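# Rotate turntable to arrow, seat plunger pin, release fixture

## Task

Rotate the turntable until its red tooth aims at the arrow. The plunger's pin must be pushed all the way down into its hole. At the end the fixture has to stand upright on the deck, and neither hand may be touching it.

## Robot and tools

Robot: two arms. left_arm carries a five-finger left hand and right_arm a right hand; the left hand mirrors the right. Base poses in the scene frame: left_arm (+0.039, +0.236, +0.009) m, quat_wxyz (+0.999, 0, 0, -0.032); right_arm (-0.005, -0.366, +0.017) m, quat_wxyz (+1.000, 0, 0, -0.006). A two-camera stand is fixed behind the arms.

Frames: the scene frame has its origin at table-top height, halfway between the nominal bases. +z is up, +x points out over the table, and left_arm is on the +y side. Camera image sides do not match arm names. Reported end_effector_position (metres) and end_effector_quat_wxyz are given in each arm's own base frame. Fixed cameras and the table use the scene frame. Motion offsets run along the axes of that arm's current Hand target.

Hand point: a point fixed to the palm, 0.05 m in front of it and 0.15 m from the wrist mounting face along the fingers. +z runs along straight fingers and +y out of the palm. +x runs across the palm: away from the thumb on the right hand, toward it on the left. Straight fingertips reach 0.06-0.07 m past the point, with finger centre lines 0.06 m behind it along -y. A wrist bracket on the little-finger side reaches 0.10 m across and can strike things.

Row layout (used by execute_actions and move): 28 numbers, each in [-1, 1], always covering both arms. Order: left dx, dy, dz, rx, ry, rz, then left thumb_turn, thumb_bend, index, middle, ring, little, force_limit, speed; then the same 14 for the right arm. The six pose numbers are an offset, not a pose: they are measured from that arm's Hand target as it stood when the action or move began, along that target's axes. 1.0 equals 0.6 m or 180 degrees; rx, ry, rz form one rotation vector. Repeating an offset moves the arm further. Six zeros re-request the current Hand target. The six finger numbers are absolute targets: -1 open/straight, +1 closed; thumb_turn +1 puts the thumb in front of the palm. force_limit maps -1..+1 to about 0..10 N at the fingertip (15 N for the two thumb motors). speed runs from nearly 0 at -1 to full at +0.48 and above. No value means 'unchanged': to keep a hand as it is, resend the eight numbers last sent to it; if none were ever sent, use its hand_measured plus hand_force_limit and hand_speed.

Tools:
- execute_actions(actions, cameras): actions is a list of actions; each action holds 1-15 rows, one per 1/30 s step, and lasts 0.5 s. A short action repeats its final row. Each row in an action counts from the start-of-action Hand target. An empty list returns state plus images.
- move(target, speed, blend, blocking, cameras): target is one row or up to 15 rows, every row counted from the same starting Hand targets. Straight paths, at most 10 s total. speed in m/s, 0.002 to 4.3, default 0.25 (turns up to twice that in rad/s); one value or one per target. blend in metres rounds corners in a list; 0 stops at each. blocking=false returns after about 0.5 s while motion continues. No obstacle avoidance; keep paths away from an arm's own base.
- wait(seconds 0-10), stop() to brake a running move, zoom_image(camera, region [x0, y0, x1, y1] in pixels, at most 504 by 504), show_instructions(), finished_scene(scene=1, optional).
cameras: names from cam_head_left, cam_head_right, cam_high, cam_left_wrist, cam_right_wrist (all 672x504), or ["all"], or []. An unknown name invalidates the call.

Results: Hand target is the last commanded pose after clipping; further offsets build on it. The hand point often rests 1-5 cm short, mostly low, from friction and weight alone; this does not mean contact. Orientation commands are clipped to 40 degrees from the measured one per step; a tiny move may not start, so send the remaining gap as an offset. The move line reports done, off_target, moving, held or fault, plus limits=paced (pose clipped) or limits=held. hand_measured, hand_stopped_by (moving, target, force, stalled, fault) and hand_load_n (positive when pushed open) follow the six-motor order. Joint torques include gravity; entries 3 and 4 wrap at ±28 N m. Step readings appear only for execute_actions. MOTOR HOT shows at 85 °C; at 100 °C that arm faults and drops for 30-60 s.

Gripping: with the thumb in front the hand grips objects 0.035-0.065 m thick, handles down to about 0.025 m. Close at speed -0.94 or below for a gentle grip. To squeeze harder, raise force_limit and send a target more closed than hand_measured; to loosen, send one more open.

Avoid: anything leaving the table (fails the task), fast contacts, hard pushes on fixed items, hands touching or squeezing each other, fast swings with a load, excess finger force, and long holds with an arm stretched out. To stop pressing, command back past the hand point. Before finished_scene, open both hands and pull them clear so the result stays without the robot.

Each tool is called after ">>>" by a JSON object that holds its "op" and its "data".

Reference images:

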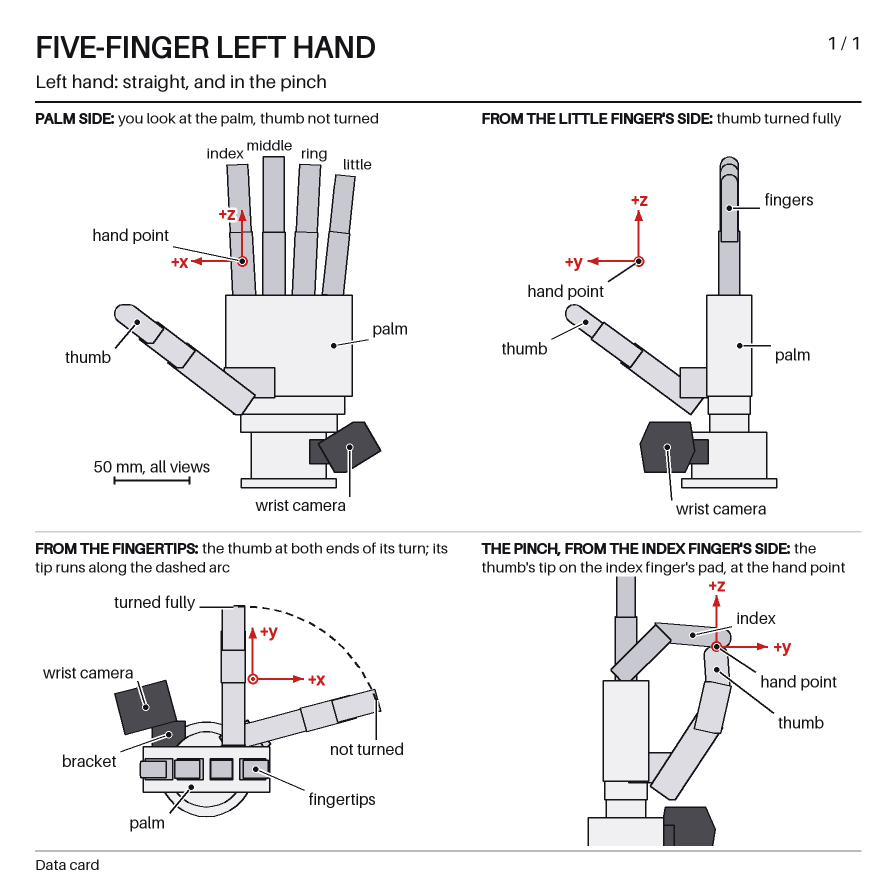

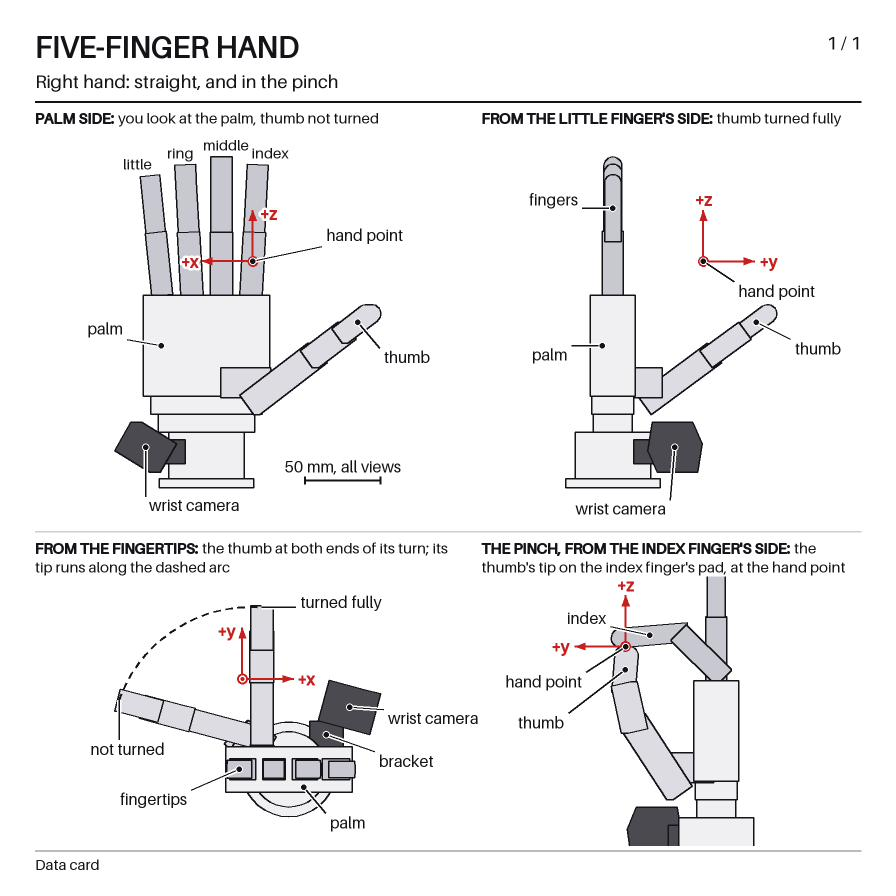

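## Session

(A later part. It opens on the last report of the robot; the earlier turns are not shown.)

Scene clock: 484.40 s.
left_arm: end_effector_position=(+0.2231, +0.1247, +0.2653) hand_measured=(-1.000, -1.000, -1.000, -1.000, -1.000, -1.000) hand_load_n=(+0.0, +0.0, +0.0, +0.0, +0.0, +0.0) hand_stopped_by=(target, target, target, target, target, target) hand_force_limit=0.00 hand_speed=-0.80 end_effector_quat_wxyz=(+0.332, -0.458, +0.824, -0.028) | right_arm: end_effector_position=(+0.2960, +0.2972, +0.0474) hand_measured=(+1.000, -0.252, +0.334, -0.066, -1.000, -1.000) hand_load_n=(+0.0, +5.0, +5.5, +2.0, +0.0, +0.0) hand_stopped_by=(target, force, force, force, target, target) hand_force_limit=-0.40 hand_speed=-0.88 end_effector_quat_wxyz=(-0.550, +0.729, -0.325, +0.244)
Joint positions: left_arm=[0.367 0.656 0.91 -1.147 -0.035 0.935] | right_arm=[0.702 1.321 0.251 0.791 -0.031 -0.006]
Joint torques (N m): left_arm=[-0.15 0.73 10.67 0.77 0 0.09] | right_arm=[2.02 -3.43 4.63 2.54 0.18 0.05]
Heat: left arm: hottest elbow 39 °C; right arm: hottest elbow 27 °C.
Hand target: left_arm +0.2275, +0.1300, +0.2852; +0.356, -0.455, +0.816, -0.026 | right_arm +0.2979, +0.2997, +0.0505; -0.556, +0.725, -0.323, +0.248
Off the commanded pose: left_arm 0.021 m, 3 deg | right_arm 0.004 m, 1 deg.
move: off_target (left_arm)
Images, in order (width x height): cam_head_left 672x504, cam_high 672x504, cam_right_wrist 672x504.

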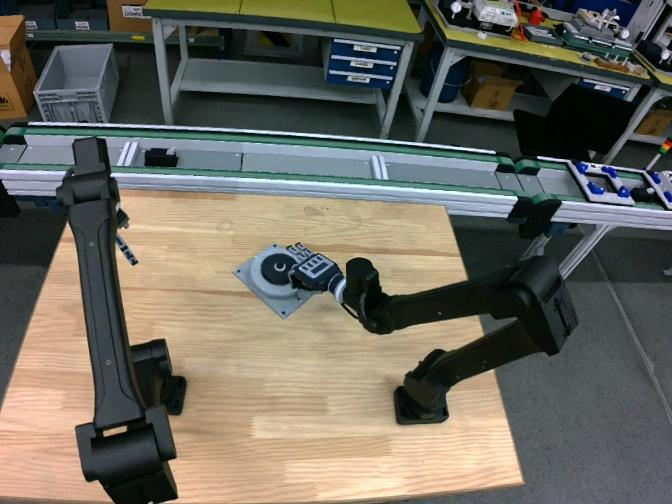

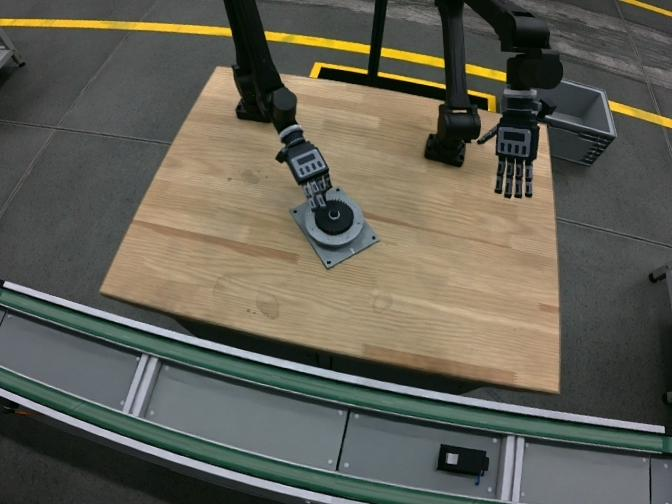

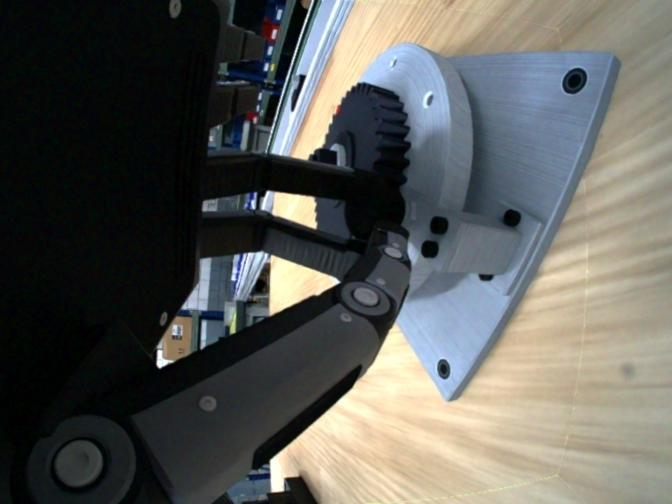

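>>> {"op": "move", "data": {"target": [[0,0,0,0,0,0,-1,-1,-1,-1,-1,-1,0,-0.8,0,0,0,0,0,0,1,-0.5,-0.12,-0.12,-1,-1,-0.4,0],[0,0,0,0,0,0,-1,-1,-1,-1,-1,-1,0,-0.8,0.0117,0.0,0.0,0,0,0,1,-0.5,-0.12,-0.12,-1,-1,-0.4,0],[0,0,0,0,0,0,-1,-1,-1,-1,-1,-1,0,-0.8,0.0117,0.0,0.0,0,0,0,1,0.3,0.4,0.4,-1,-1,-0.4,-0.88]], "speed": 0.05, "cameras": ["cam_head_left","cam_high","cam_right_wrist"]}}

>>> {"op": "zoom_image", "data": {"camera": "cam_high", "region": [290, 160, 350, 220]}}

>>> {"op": "zoom_image", "data": {"camera": "cam_right_wrist", "region": [260, 100, 560, 350]}}

Scene clock: 522.53 s.
left_arm: end_effector_position=(+0.2231, +0.1247, +0.2653) hand_measured=(-1.000, -1.000, -1.000, -1.000, -1.000, -1.000) hand_load_n=(+0.0, +0.0, +0.0, +0.0, +0.0, +0.0) hand_stopped_by=(target, target, target, target, target, target) hand_force_limit=0.00 hand_speed=-0.80 end_effector_quat_wxyz=(+0.332, -0.458, +0.824, -0.028) | right_arm: end_effector_position=(+0.2957, +0.2971, +0.0475) hand_measured=(+1.000, -0.256, +0.334, -0.056, -1.000, -1.000) hand_load_n=(+0.0, +4.0, +5.0, +3.0, +0.0, +0.0) hand_stopped_by=(target, force, force, force, target, target) hand_force_limit=-0.40 hand_speed=-0.88 end_effector_quat_wxyz=(-0.553, +0.729, -0.323, +0.241)
Joint positions: left_arm=[0.367 0.656 0.91 -1.147 -0.035 0.935] | right_arm=[0.696 1.324 0.25 0.798 -0.045 -0.006]
Joint torques (N m): left_arm=[-0.21 0.73 10.69 0.76 0 0.09] | right_arm=[0.26 -3.72 4.7 2.25 -0.09 -0.01]
Heat: left arm: hottest elbow 39 °C; right arm: hottest elbow 27 °C.
Hand target: left_arm +0.2275, +0.1300, +0.2852; +0.356, -0.455, +0.816, -0.026 | right_arm +0.3026, +0.2945, +0.0505; -0.556, +0.725, -0.323, +0.248
Off the commanded pose: left_arm 0.021 m, 3 deg | right_arm 0.008 m, 1 deg.
move: off_target (left_arm)
Images, in order (width x height): cam_head_left 672x504, cam_high 672x504, cam_right_wrist 672x504.

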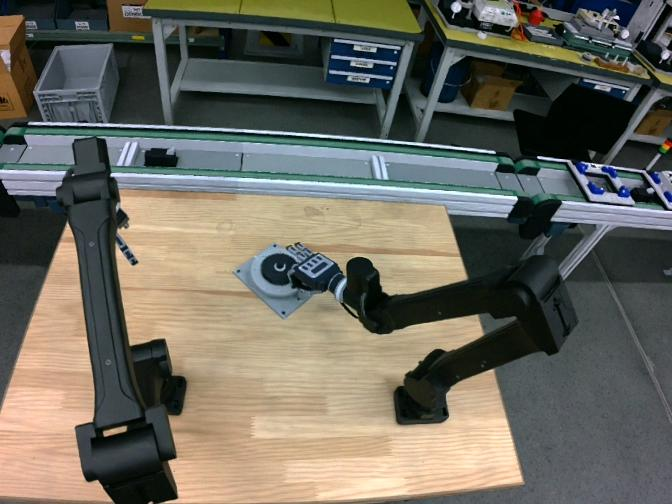

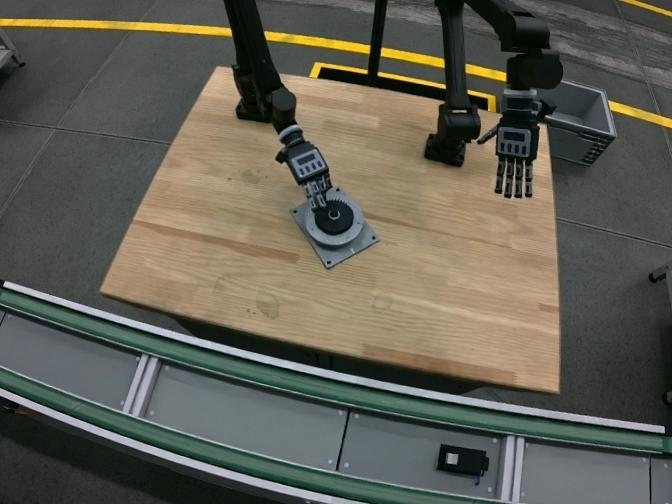

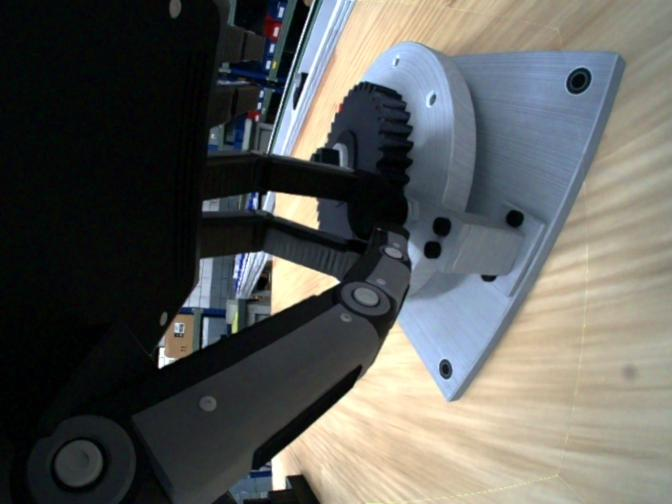

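Scaled by 8.400 from the camera's 672x504 image, which has a finer 960x720 frame.

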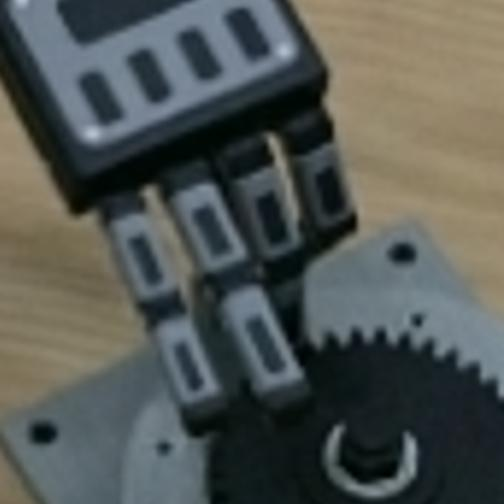

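Scaled by 1.680 from the camera's 672x504 image, which has a finer 960x720 frame.

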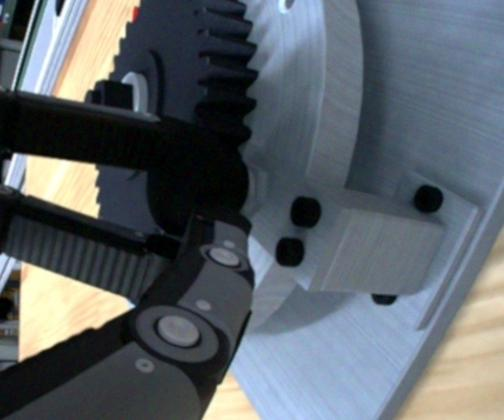

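>>> {"op": "move", "data": {"target": [0,0,0,0,0,0,-1,-1,-1,-1,-1,-1,0,-0.8,-0.008,-0.032,-0.009,0,0,0,1,0.3,0.4,0.4,-1,-1,-0.4,-0.88], "speed": 0.03, "cameras": ["cam_head_left","cam_high","cam_right_wrist"]}}

>>> {"op": "zoom_image", "data": {"camera": "cam_high", "region": [290, 160, 350, 220]}}

>>> {"op": "zoom_image", "data": {"camera": "cam_right_wrist", "region": [260, 100, 560, 350]}}

Scene clock: 537.50 s.
left_arm: end_effector_position=(+0.2231, +0.1247, +0.2653) hand_measured=(-1.000, -1.000, -1.000, -1.000, -1.000, -1.000) hand_load_n=(+0.0, +0.0, +0.0, -0.5, +0.0, +0.0) hand_stopped_by=(target, target, target, target, target, target) hand_force_limit=0.00 hand_speed=-0.80 end_effector_quat_wxyz=(+0.332, -0.458, +0.824, -0.028) | right_arm: end_effector_position=(+0.2937, +0.2935, +0.0595) hand_measured=(+1.000, -0.256, +0.334, -0.056, -1.000, -1.000) hand_load_n=(+0.0, +4.0, +5.0, +0.0, +0.0, +0.0) hand_stopped_by=(target, force, force, force, target, target) hand_force_limit=-0.40 hand_speed=-0.88 end_effector_quat_wxyz=(-0.549, +0.730, -0.327, +0.243)
Joint positions: left_arm=[0.367 0.656 0.91 -1.147 -0.035 0.935] | right_arm=[0.696 1.24 0.255 0.702 -0.037 -0.006]
Joint torques (N m): left_arm=[-0.21 0.79 10.66 0.77 0 0.08] | right_arm=[1.55 -4.54 6.37 1.16 0.21 0.03]
Heat: left arm: hottest elbow 39 °C; right arm: hottest elbow 27 °C.
Hand target: left_arm +0.2275, +0.1300, +0.2852; +0.356, -0.455, +0.816, -0.026 | right_arm +0.2992, +0.2979, +0.0704; -0.556, +0.725, -0.323, +0.248
Off the commanded pose: left_arm 0.021 m, 3 deg | right_arm 0.013 m, 1 deg.
move: off_target (left_arm, right_arm)
Images, in order (width x height): cam_head_left 672x504, cam_high 672x504, cam_right_wrist 672x504.

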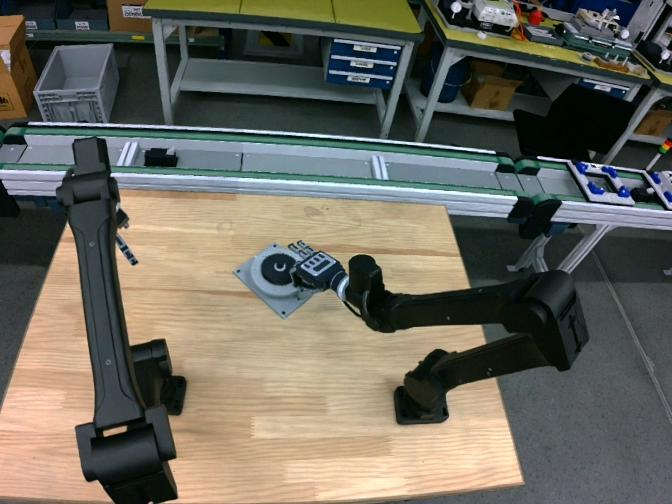

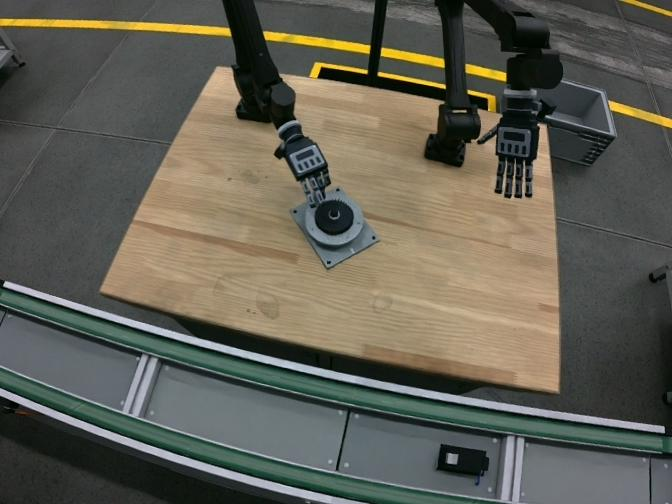

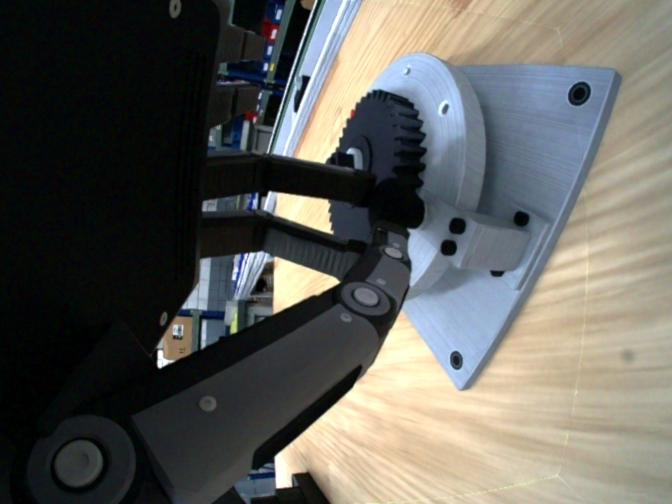

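Scaled by 8.400 from the camera's 672x504 image, which has a finer 960x720 frame.

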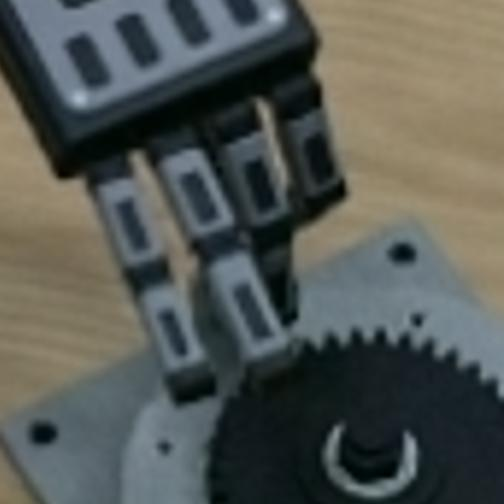

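Scaled by 1.680 from the camera's 672x504 image, which has a finer 960x720 frame.

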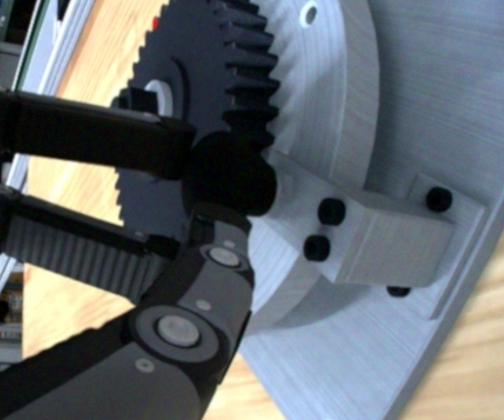

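>>> {"op": "move", "data": {"target": [[0,0,0,0,0,0,-1,-1,-1,-1,-1,-1,0,-0.8,0,0,0,0,0,0,1,-0.5,-0.15,-0.15,-1,-1,-0.4,0],[0,0,0,0,0,0,-1,-1,-1,-1,-1,-1,0,-0.8,0.0173,0.0,0.0043,0,0,0,1,-0.5,-0.15,-0.15,-1,-1,-0.4,0],[0,0,0,0,0,0,-1,-1,-1,-1,-1,-1,0,-0.8,0.0113,0.0328,0.0093,0,0,0,1,-0.5,-0.15,-0.15,-1,-1,-0.4,0]], "speed": 0.05, "cameras": ["cam_head_left","cam_high","cam_right_wrist"]}}

>>> {"op": "zoom_image", "data": {"camera": "cam_high", "region": [290, 160, 350, 220]}}

>>> {"op": "zoom_image", "data": {"camera": "cam_right_wrist", "region": [260, 100, 560, 350]}}

Scene clock: 558.27 s.
left_arm: end_effector_position=(+0.2231, +0.1247, +0.2653) hand_measured=(-1.000, -1.000, -1.000, -1.000, -1.000, -1.000) hand_load_n=(+0.0, +0.0, +0.0, +0.0, +0.0, +0.0) hand_stopped_by=(target, target, target, target, target, target) hand_force_limit=0.00 hand_speed=-0.80 end_effector_quat_wxyz=(+0.332, -0.458, +0.824, -0.028) | right_arm: end_effector_position=(+0.3005, +0.2905, +0.0469) hand_measured=(+1.000, -0.500, -0.150, -0.150, -1.000, -1.000) hand_load_n=(-1.0, +1.0, +0.0, +0.0, +0.0, +0.0) hand_stopped_by=(target, target, target, target, target, target) hand_force_limit=-0.40 hand_speed=0.00 end_effector_quat_wxyz=(-0.550, +0.729, -0.328, +0.240)
Joint positions: left_arm=[0.367 0.656 0.91 -1.147 -0.035 0.935] | right_arm=[0.665 1.32 0.251 0.784 -0.069 -0.008]
Joint torques (N m): left_arm=[-0.15 0.79 10.67 0.79 0 0.08] | right_arm=[1.2 -3.14 4.7 2.91 0.21 -0.03]
Heat: left arm: hottest elbow 39 °C; right arm: hottest elbow 28 °C.
Hand target: left_arm +0.2275, +0.1300, +0.2852; +0.356, -0.455, +0.816, -0.026 | right_arm +0.3040, +0.2930, +0.0500; -0.556, +0.725, -0.323, +0.248
Off the commanded pose: left_arm 0.021 m, 3 deg | right_arm 0.005 m, 1 deg.
move: off_target (left_arm)
Images, in order (width x height): cam_head_left 672x504, cam_high 672x504, cam_right_wrist 672x504.

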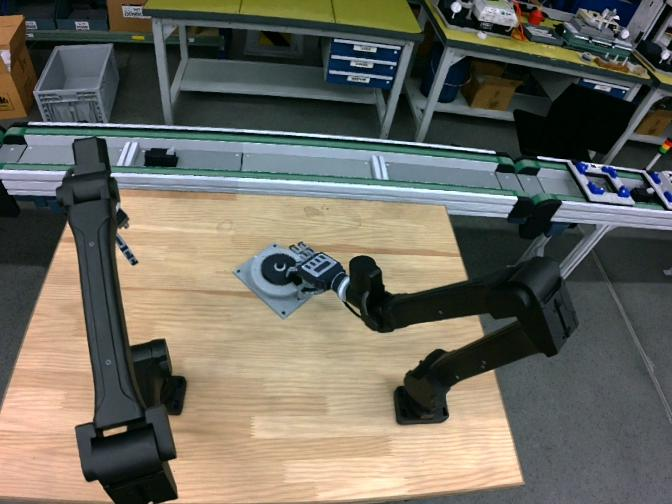

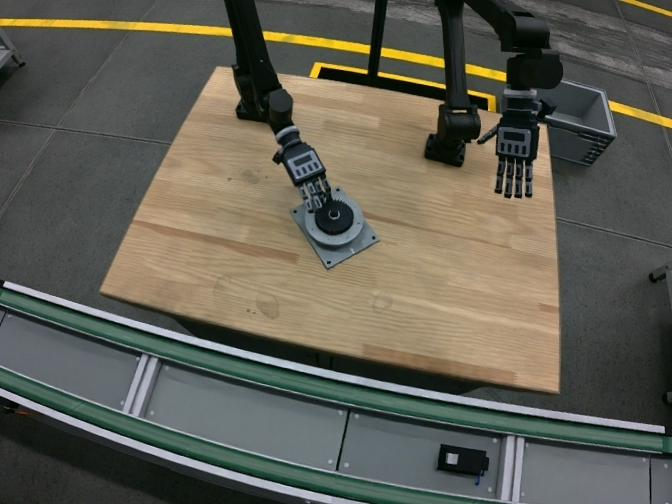

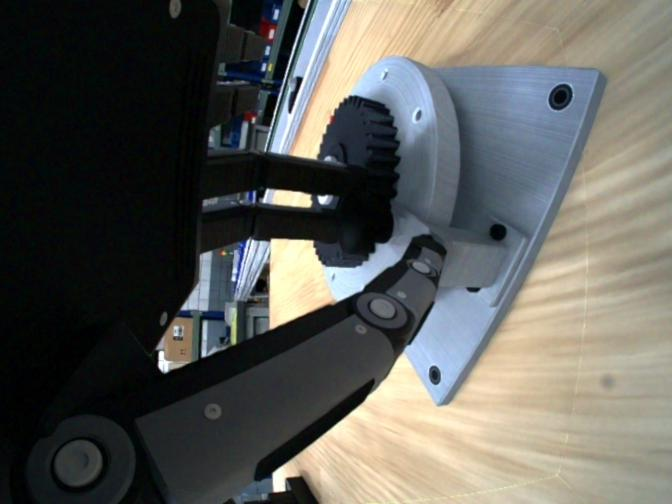

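Scaled by 8.400 from the camera's 672x504 image, which has a finer 960x720 frame.

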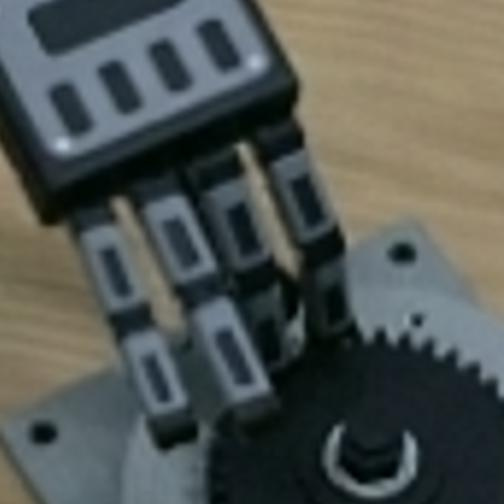

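Scaled by 1.680 from the camera's 672x504 image, which has a finer 960x720 frame.

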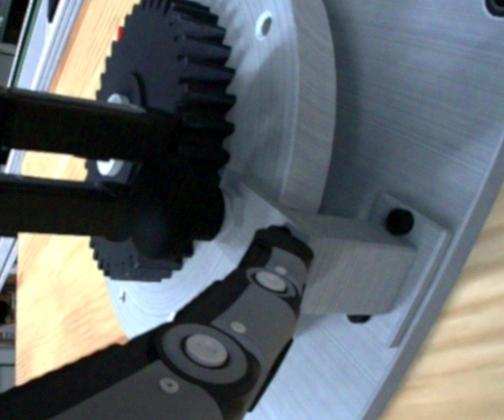

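>>> {"op": "move", "data": {"target": [0,0,0,0,0,0,-1,-1,-1,-1,-1,-1,0,-0.8,0.0105,-0.006,-0.001,0,0,0,1,-0.5,-0.15,-0.15,-1,-1,-0.4,0], "speed": 0.05, "cameras": ["cam_head_left","cam_high","cam_right_wrist"]}}

>>> {"op": "zoom_image", "data": {"camera": "cam_high", "region": [290, 160, 350, 220]}}

>>> {"op": "zoom_image", "data": {"camera": "cam_head_left", "region": [260, 220, 360, 300]}}

Scene clock: 591.50 s.
left_arm: end_effector_position=(+0.2231, +0.1247, +0.2653) hand_measured=(-1.000, -1.000, -1.000, -1.000, -1.000, -1.000) hand_load_n=(+0.0, +0.0, +0.0, +0.0, +0.0, +0.0) hand_stopped_by=(target, target, target, target, target, target) hand_force_limit=0.00 hand_speed=-0.80 end_effector_quat_wxyz=(+0.332, -0.458, +0.824, -0.028) | right_arm: end_effector_position=(+0.3001, +0.2903, +0.0472) hand_measured=(+1.000, -0.500, -0.150, -0.150, -1.000, -1.000) hand_load_n=(+0.0, +0.5, +0.0, +0.0, +0.0, +0.0) hand_stopped_by=(target, target, target, target, target, target) hand_force_limit=-0.40 hand_speed=0.00 end_effector_quat_wxyz=(-0.553, +0.730, -0.327, +0.235)
Joint positions: left_arm=[0.367 0.656 0.91 -1.147 -0.035 0.935] | right_arm=[0.656 1.32 0.251 0.784 -0.089 -0.006]
Joint torques (N m): left_arm=[-0.21 0.79 10.69 0.77 0 0.08] | right_arm=[0.26 -4.31 5.12 1.99 -0.08 -0.09]
Heat: left arm: hottest elbow 40 °C; right arm: hottest elbow 27 °C.
Hand target: left_arm +0.2275, +0.1300, +0.2852; +0.356, -0.455, +0.816, -0.026 | right_arm +0.3085, +0.2886, +0.0536; -0.556, +0.725, -0.323, +0.248
Off the commanded pose: left_arm 0.021 m, 3 deg | right_arm 0.011 m, 2 deg.
move: off_target (left_arm, right_arm)
Images, in order (width x height): cam_head_left 672x504, cam_high 672x504, cam_right_wrist 672x504.

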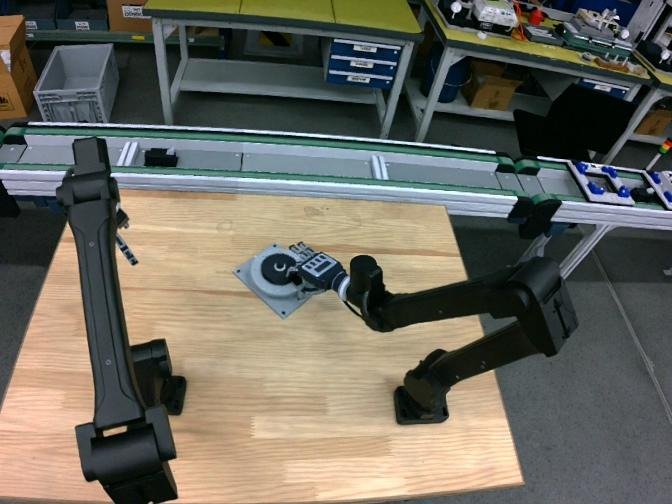

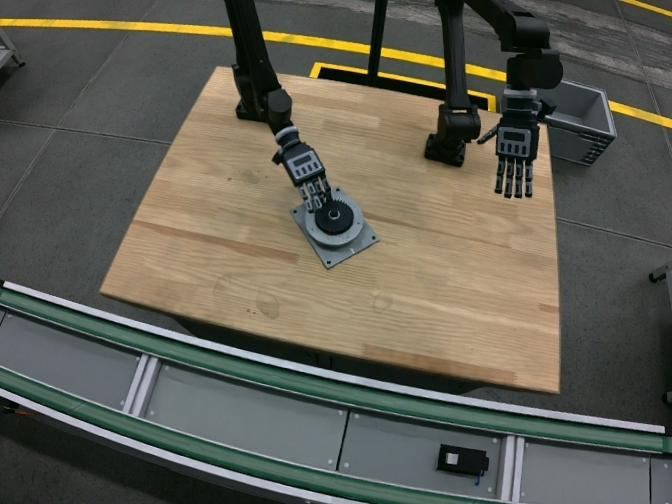

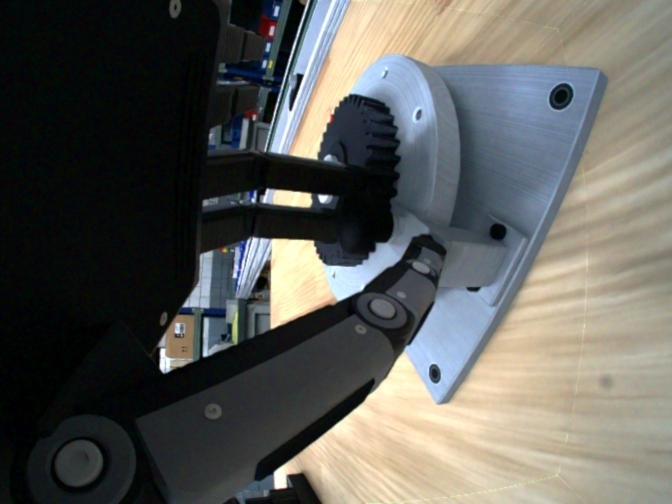

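Scaled by 8.400 from the camera's 672x504 image, which has a finer 960x720 frame.

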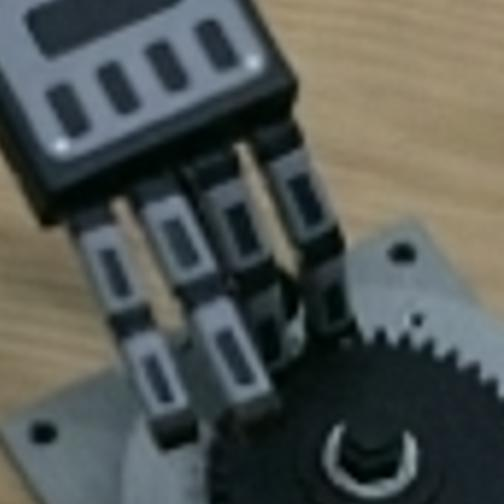

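Scaled by 5.040 from the camera's 672x504 image, which has a finer 960x720 frame.

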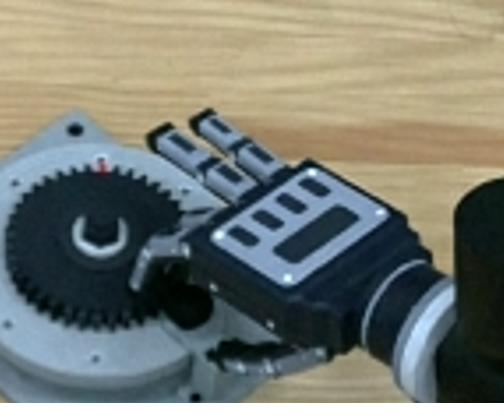

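>>> {"op": "move", "data": {"target": [[0,0,0,0,0,0,-1,-1,-1,-1,-1,-1,0,-0.8,0,-0.05,-0.0133,0,0,0,1,-0.5,-0.15,-0.15,-1,-1,-0.4,0],[0,0,0,0,0,0,-1,-1,-1,-1,-1,-1,0,-0.8,-0.0092,-0.064,-0.0183,-0.0556,0,0,1,-0.35,-0.2,-0.2,-1,-1,-0.4,0]], "speed": 0.08, "cameras": ["cam_head_left","cam_head_right","cam_high","cam_right_wrist"]}}

>>> {"op": "zoom_image", "data": {"camera": "cam_high", "region": [290, 160, 350, 220]}}

>>> {"op": "zoom_image", "data": {"camera": "cam_head_left", "region": [260, 220, 360, 300]}}

>>> {"op": "zoom_image", "data": {"camera": "cam_right_wrist", "region": [260, 100, 560, 350]}}

Scene clock: 650.37 s.
left_arm: end_effector_position=(+0.2231, +0.1247, +0.2653) hand_measured=(-1.000, -1.000, -1.000, -1.000, -1.000, -1.000) hand_load_n=(+0.0, +0.0, +0.0, +0.0, +0.0, +0.0) hand_stopped_by=(target, target, target, target, target, target) hand_force_limit=0.00 hand_speed=-0.80 end_effector_quat_wxyz=(+0.332, -0.458, +0.824, -0.028) | right_arm: end_effector_position=(+0.2911, +0.2723, +0.0623) hand_measured=(+1.000, -0.350, -0.200, -0.200, -1.000, -1.000) hand_load_n=(+0.0, +0.0, +0.0, +0.0, +0.0, +0.0) hand_stopped_by=(target, target, target, target, target, target) hand_force_limit=-0.40 hand_speed=0.00 end_effector_quat_wxyz=(-0.466, +0.779, -0.363, +0.210)
Joint positions: left_arm=[0.367 0.656 0.91 -1.147 -0.035 0.935] | right_arm=[0.653 1.09 0.36 0.231 -0.052 -0.016]
Joint torques (N m): left_arm=[-0.21 0.79 10.67 0.79 0 0.08] | right_arm=[2.14 -4.13 11.03 1.11 0.14 -0.1]
Heat: left arm: hottest elbow 40 °C; right arm: hottest elbow 27 °C.
Hand target: left_arm +0.2275, +0.1300, +0.2852; +0.356, -0.455, +0.816, -0.026 | right_arm +0.3043, +0.2923, +0.0935; -0.491, +0.771, -0.343, +0.219
Off the commanded pose: left_arm 0.021 m, 3 deg | right_arm 0.039 m, 4 deg.
move: off_target (left_arm, right_arm); target 2's new numbers were sent with right_arm's hand 0.039 m and 4 deg from that target
Images, in order (width x height): cam_head_left 672x504, cam_head_right 672x504, cam_high 672x504, cam_right_wrist 672x504.

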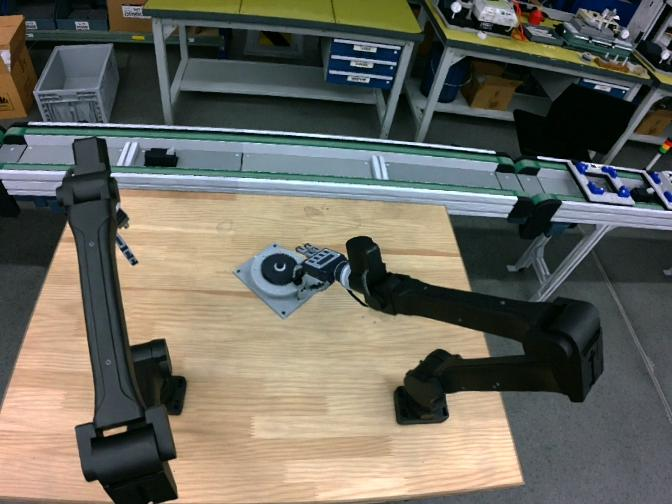

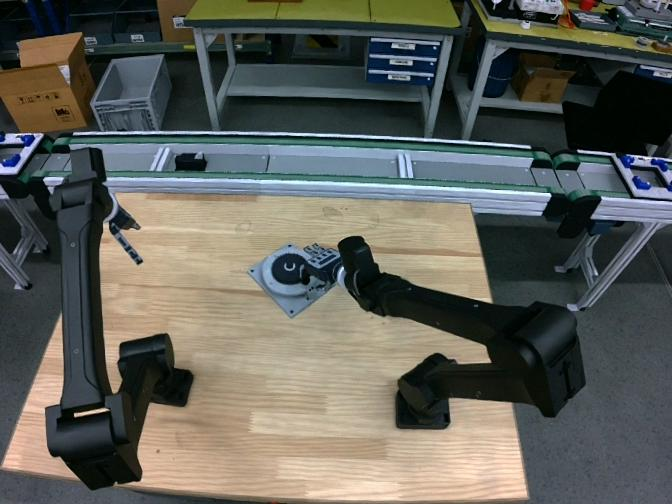

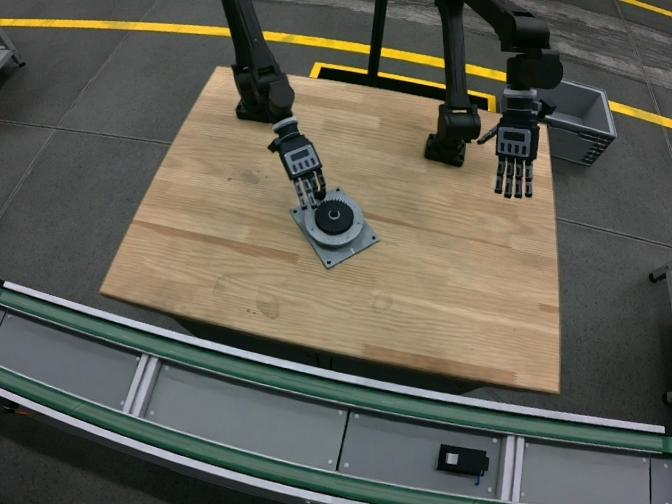

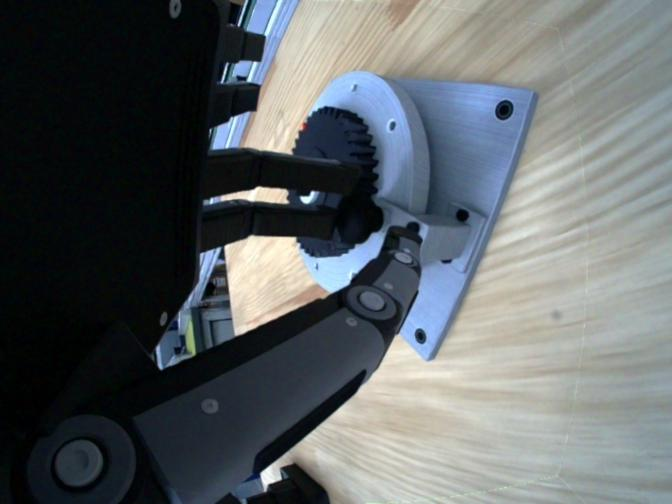

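Scaled by 8.400 from the camera's 672x504 image, which has a finer 960x720 frame.

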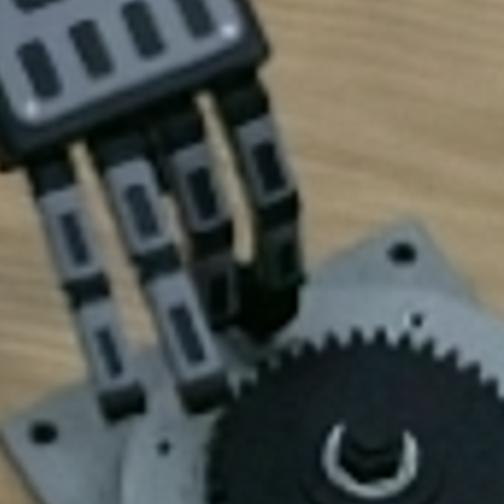

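Scaled by 5.040 from the camera's 672x504 image, which has a finer 960x720 frame.

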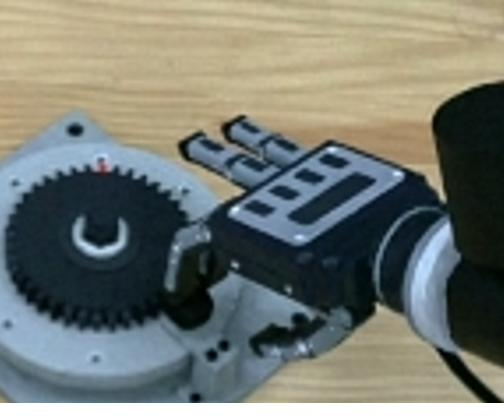

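Scaled by 1.680 from the camera's 672x504 image, which has a finer 960x720 frame.

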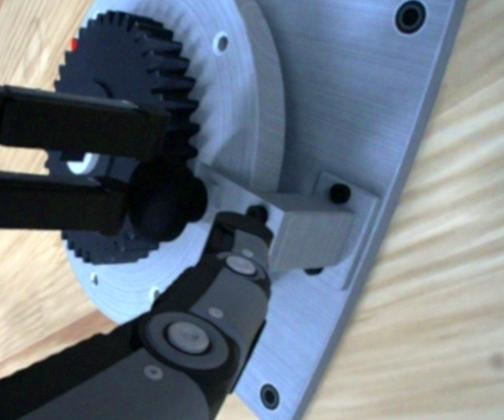

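>>> {"op": "move", "data": {"target": [0,0,0,0,0,0,-1,-1,-1,-1,-1,-1,0,-0.8,0,0,0,0,0,0,1,-0.35,-0.2,-0.2,-1,-1,-0.4,0], "speed": 0.08, "cameras": []}}

Scene clock: 657.50 s.
left_arm: end_effector_position=(+0.2231, +0.1247, +0.2653) hand_measured=(-1.000, -1.000, -1.000, -1.000, -1.000, -1.000) hand_load_n=(+0.0, +0.0, +0.0, +0.0, +0.0, +0.0) hand_stopped_by=(target, target, target, target, target, target) hand_force_limit=0.00 hand_speed=-0.80 end_effector_quat_wxyz=(+0.332, -0.458, +0.824, -0.028) | right_arm: end_effector_position=(+0.2911, +0.2723, +0.0623) hand_measured=(+1.000, -0.350, -0.200, -0.200, -1.000, -1.000) hand_load_n=(+0.0, +0.0, +0.0, +0.0, +0.0, +0.0) hand_stopped_by=(target, target, target, target, target, target) hand_force_limit=-0.40 hand_speed=0.00 end_effector_quat_wxyz=(-0.466, +0.779, -0.363, +0.210)
Joint positions: left_arm=[0.367 0.656 0.91 -1.147 -0.035 0.935] | right_arm=[0.653 1.09 0.36 0.231 -0.052 -0.016]
Joint torques (N m): left_arm=[-0.15 0.73 10.67 0.79 0 0.09] | right_arm=[2.14 -4.07 11.02 1.13 0.14 -0.1]
Heat: left arm: hottest elbow 40 °C; right arm: hottest elbow 29 °C.
Hand target: left_arm +0.2275, +0.1300, +0.2852; +0.356, -0.455, +0.816, -0.026 | right_arm +0.3043, +0.2923, +0.0935; -0.491, +0.771, -0.343, +0.219
Off the commanded pose: left_arm 0.021 m, 3 deg | right_arm 0.039 m, 4 deg.
move: off_target (left_arm, right_arm)
No camera images: "cameras" was empty.

>>> {"op": "move", "data": {"target": [0,0,0,0,0,0,-1,-1,-1,-1,-1,-1,0,-0.8,-0.0075,-0.048,0.0123,0,0,0,1,-0.35,-0.2,-0.2,-1,-1,-0.4,0], "speed": 0.08, "cameras": []}}

Scene clock: 668.37 s.
left_arm: end_effector_position=(+0.2231, +0.1247, +0.2653) hand_measured=(-1.000, -1.000, -1.000, -1.000, -1.000, -1.000) hand_load_n=(+0.0, +0.0, +0.0, +0.0, +0.0, +0.0) hand_stopped_by=(target, target, target, target, target, target) hand_force_limit=0.00 hand_speed=-0.80 end_effector_quat_wxyz=(+0.332, -0.458, +0.824, -0.028) | right_arm: end_effector_position=(+0.3039, +0.2866, +0.0865) hand_measured=(+1.000, -0.350, -0.200, -0.200, -1.000, -1.000) hand_load_n=(+0.0, +0.0, +0.0, +0.0, +0.0, +0.0) hand_stopped_by=(target, target, target, target, target, target) hand_force_limit=-0.40 hand_speed=0.00 end_effector_quat_wxyz=(-0.468, +0.778, -0.363, +0.212)
Joint positions: left_arm=[0.367 0.656 0.91 -1.147 -0.035 0.935] | right_arm=[0.668 1.085 0.436 0.157 -0.035 -0.008]
Joint torques (N m): left_arm=[-0.15 0.73 10.67 0.76 0 0.09] | right_arm=[2.43 -3.78 11.69 1.18 0.2 -0.02]
Heat: left arm: hottest elbow 40 °C; right arm: hottest elbow 30 °C.
Hand target: left_arm +0.2275, +0.1300, +0.2852; +0.356, -0.455, +0.816, -0.026 | right_arm +0.3153, +0.3082, +0.1165; -0.491, +0.771, -0.343, +0.219
Off the commanded pose: left_arm 0.021 m, 3 deg | right_arm 0.039 m, 4 deg.
move: off_target (left_arm, right_arm)
No camera images: "cameras" was empty.

>>> {"op": "move", "data": {"target": [0,0,0,0,0,0,-1,-1,-1,-1,-1,-1,0,-0.8,0.004,0.07,0.002,0,0,0,1,-0.35,-0.2,-0.2,-1,-1,-0.4,0], "speed": 0.06, "cameras": ["cam_head_left","cam_high","cam_right_wrist"]}}

>>> {"op": "zoom_image", "data": {"camera": "cam_high", "region": [290, 160, 350, 220]}}

>>> {"op": "zoom_image", "data": {"camera": "cam_head_left", "region": [260, 220, 360, 300]}}

>>> {"op": "zoom_image", "data": {"camera": "cam_right_wrist", "region": [260, 100, 560, 350]}}

Scene clock: 681.83 s.
left_arm: end_effector_position=(+0.2231, +0.1247, +0.2653) hand_measured=(-1.000, -1.000, -1.000, -1.000, -1.000, -1.000) hand_load_n=(+0.0, +0.0, +0.0, +0.0, +0.0, +0.0) hand_stopped_by=(target, target, target, target, target, target) hand_force_limit=0.00 hand_speed=-0.80 end_effector_quat_wxyz=(+0.332, -0.458, +0.824, -0.028) | right_arm: end_effector_position=(+0.3036, +0.2871, +0.0697) hand_measured=(+1.000, -0.350, -0.200, -0.200, -1.000, -1.000) hand_load_n=(+0.0, +0.0, +0.0, +0.0, +0.0, +0.0) hand_stopped_by=(target, target, target, target, target, target) hand_force_limit=-0.40 hand_speed=0.00 end_effector_quat_wxyz=(-0.475, +0.774, -0.360, +0.214)
Joint positions: left_arm=[0.367 0.656 0.91 -1.147 -0.035 0.935] | right_arm=[0.668 1.136 0.397 0.264 -0.039 -0.008]
Joint torques (N m): left_arm=[-0.21 0.79 10.67 0.77 0 0.08] | right_arm=[1.67 -3.78 6.54 2.93 -0.1 -0.07]
Heat: left arm: hottest elbow 40 °C; right arm: hottest elbow 32 °C.
Hand target: left_arm +0.2275, +0.1300, +0.2852; +0.356, -0.455, +0.816, -0.026 | right_arm +0.3045, +0.2953, +0.0780; -0.491, +0.771, -0.343, +0.219
Off the commanded pose: left_arm 0.021 m, 3 deg | right_arm 0.012 m, 3 deg.
move: off_target (left_arm, right_arm)
Images, in order (width x height): cam_head_left 672x504, cam_high 672x504, cam_right_wrist 672x504.

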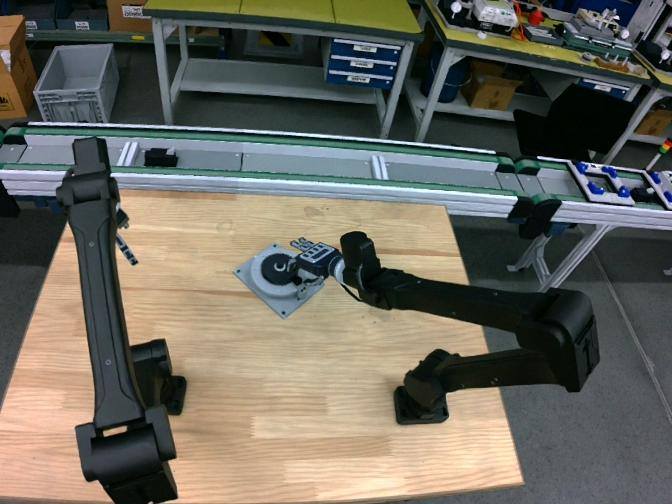

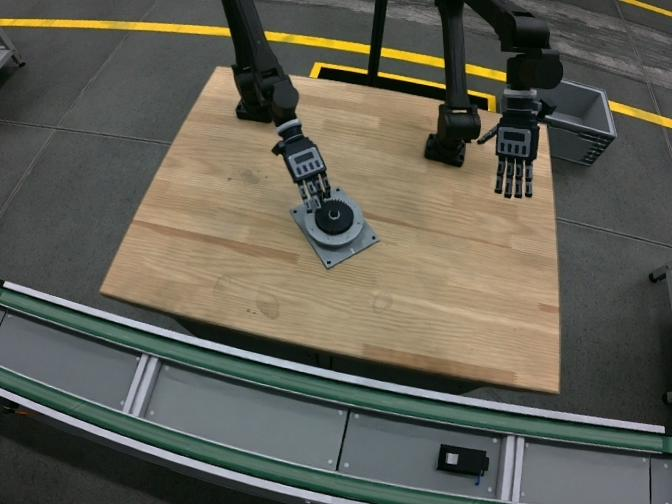

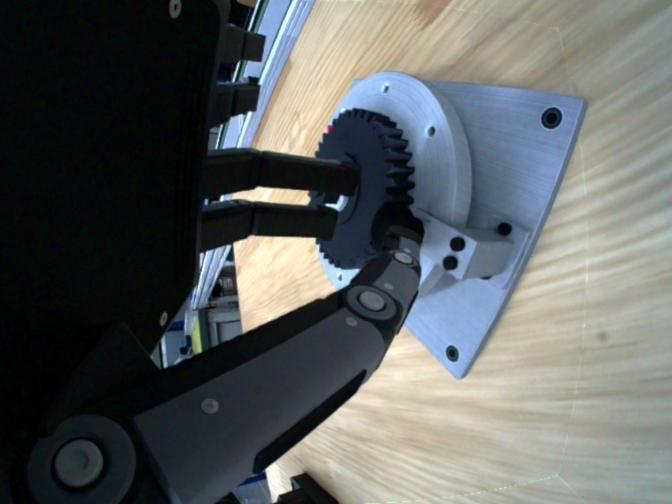

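Scaled by 8.400 from the camera's 672x504 image, which has a finer 960x720 frame.

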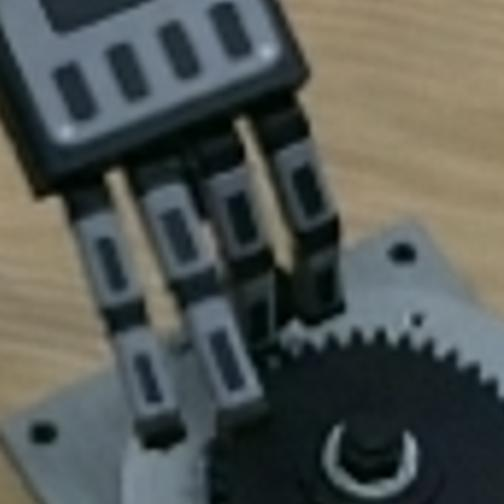

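Scaled by 5.040 from the camera's 672x504 image, which has a finer 960x720 frame.

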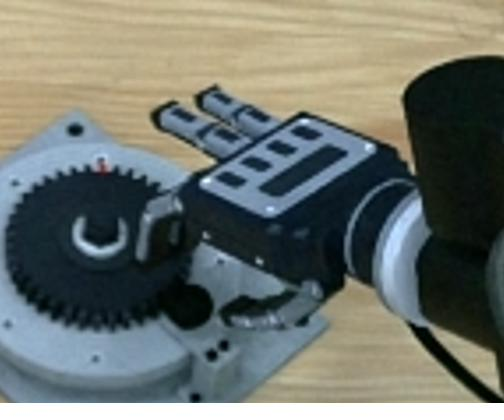

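Scaled by 1.680 from the camera's 672x504 image, which has a finer 960x720 frame.

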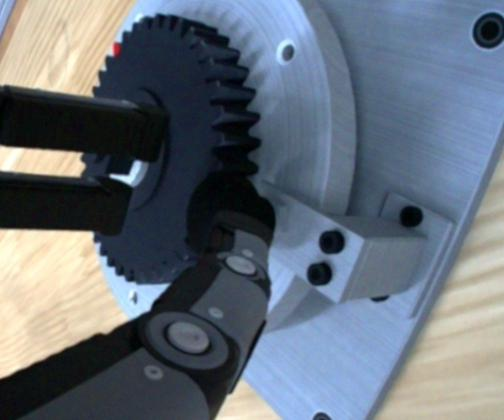

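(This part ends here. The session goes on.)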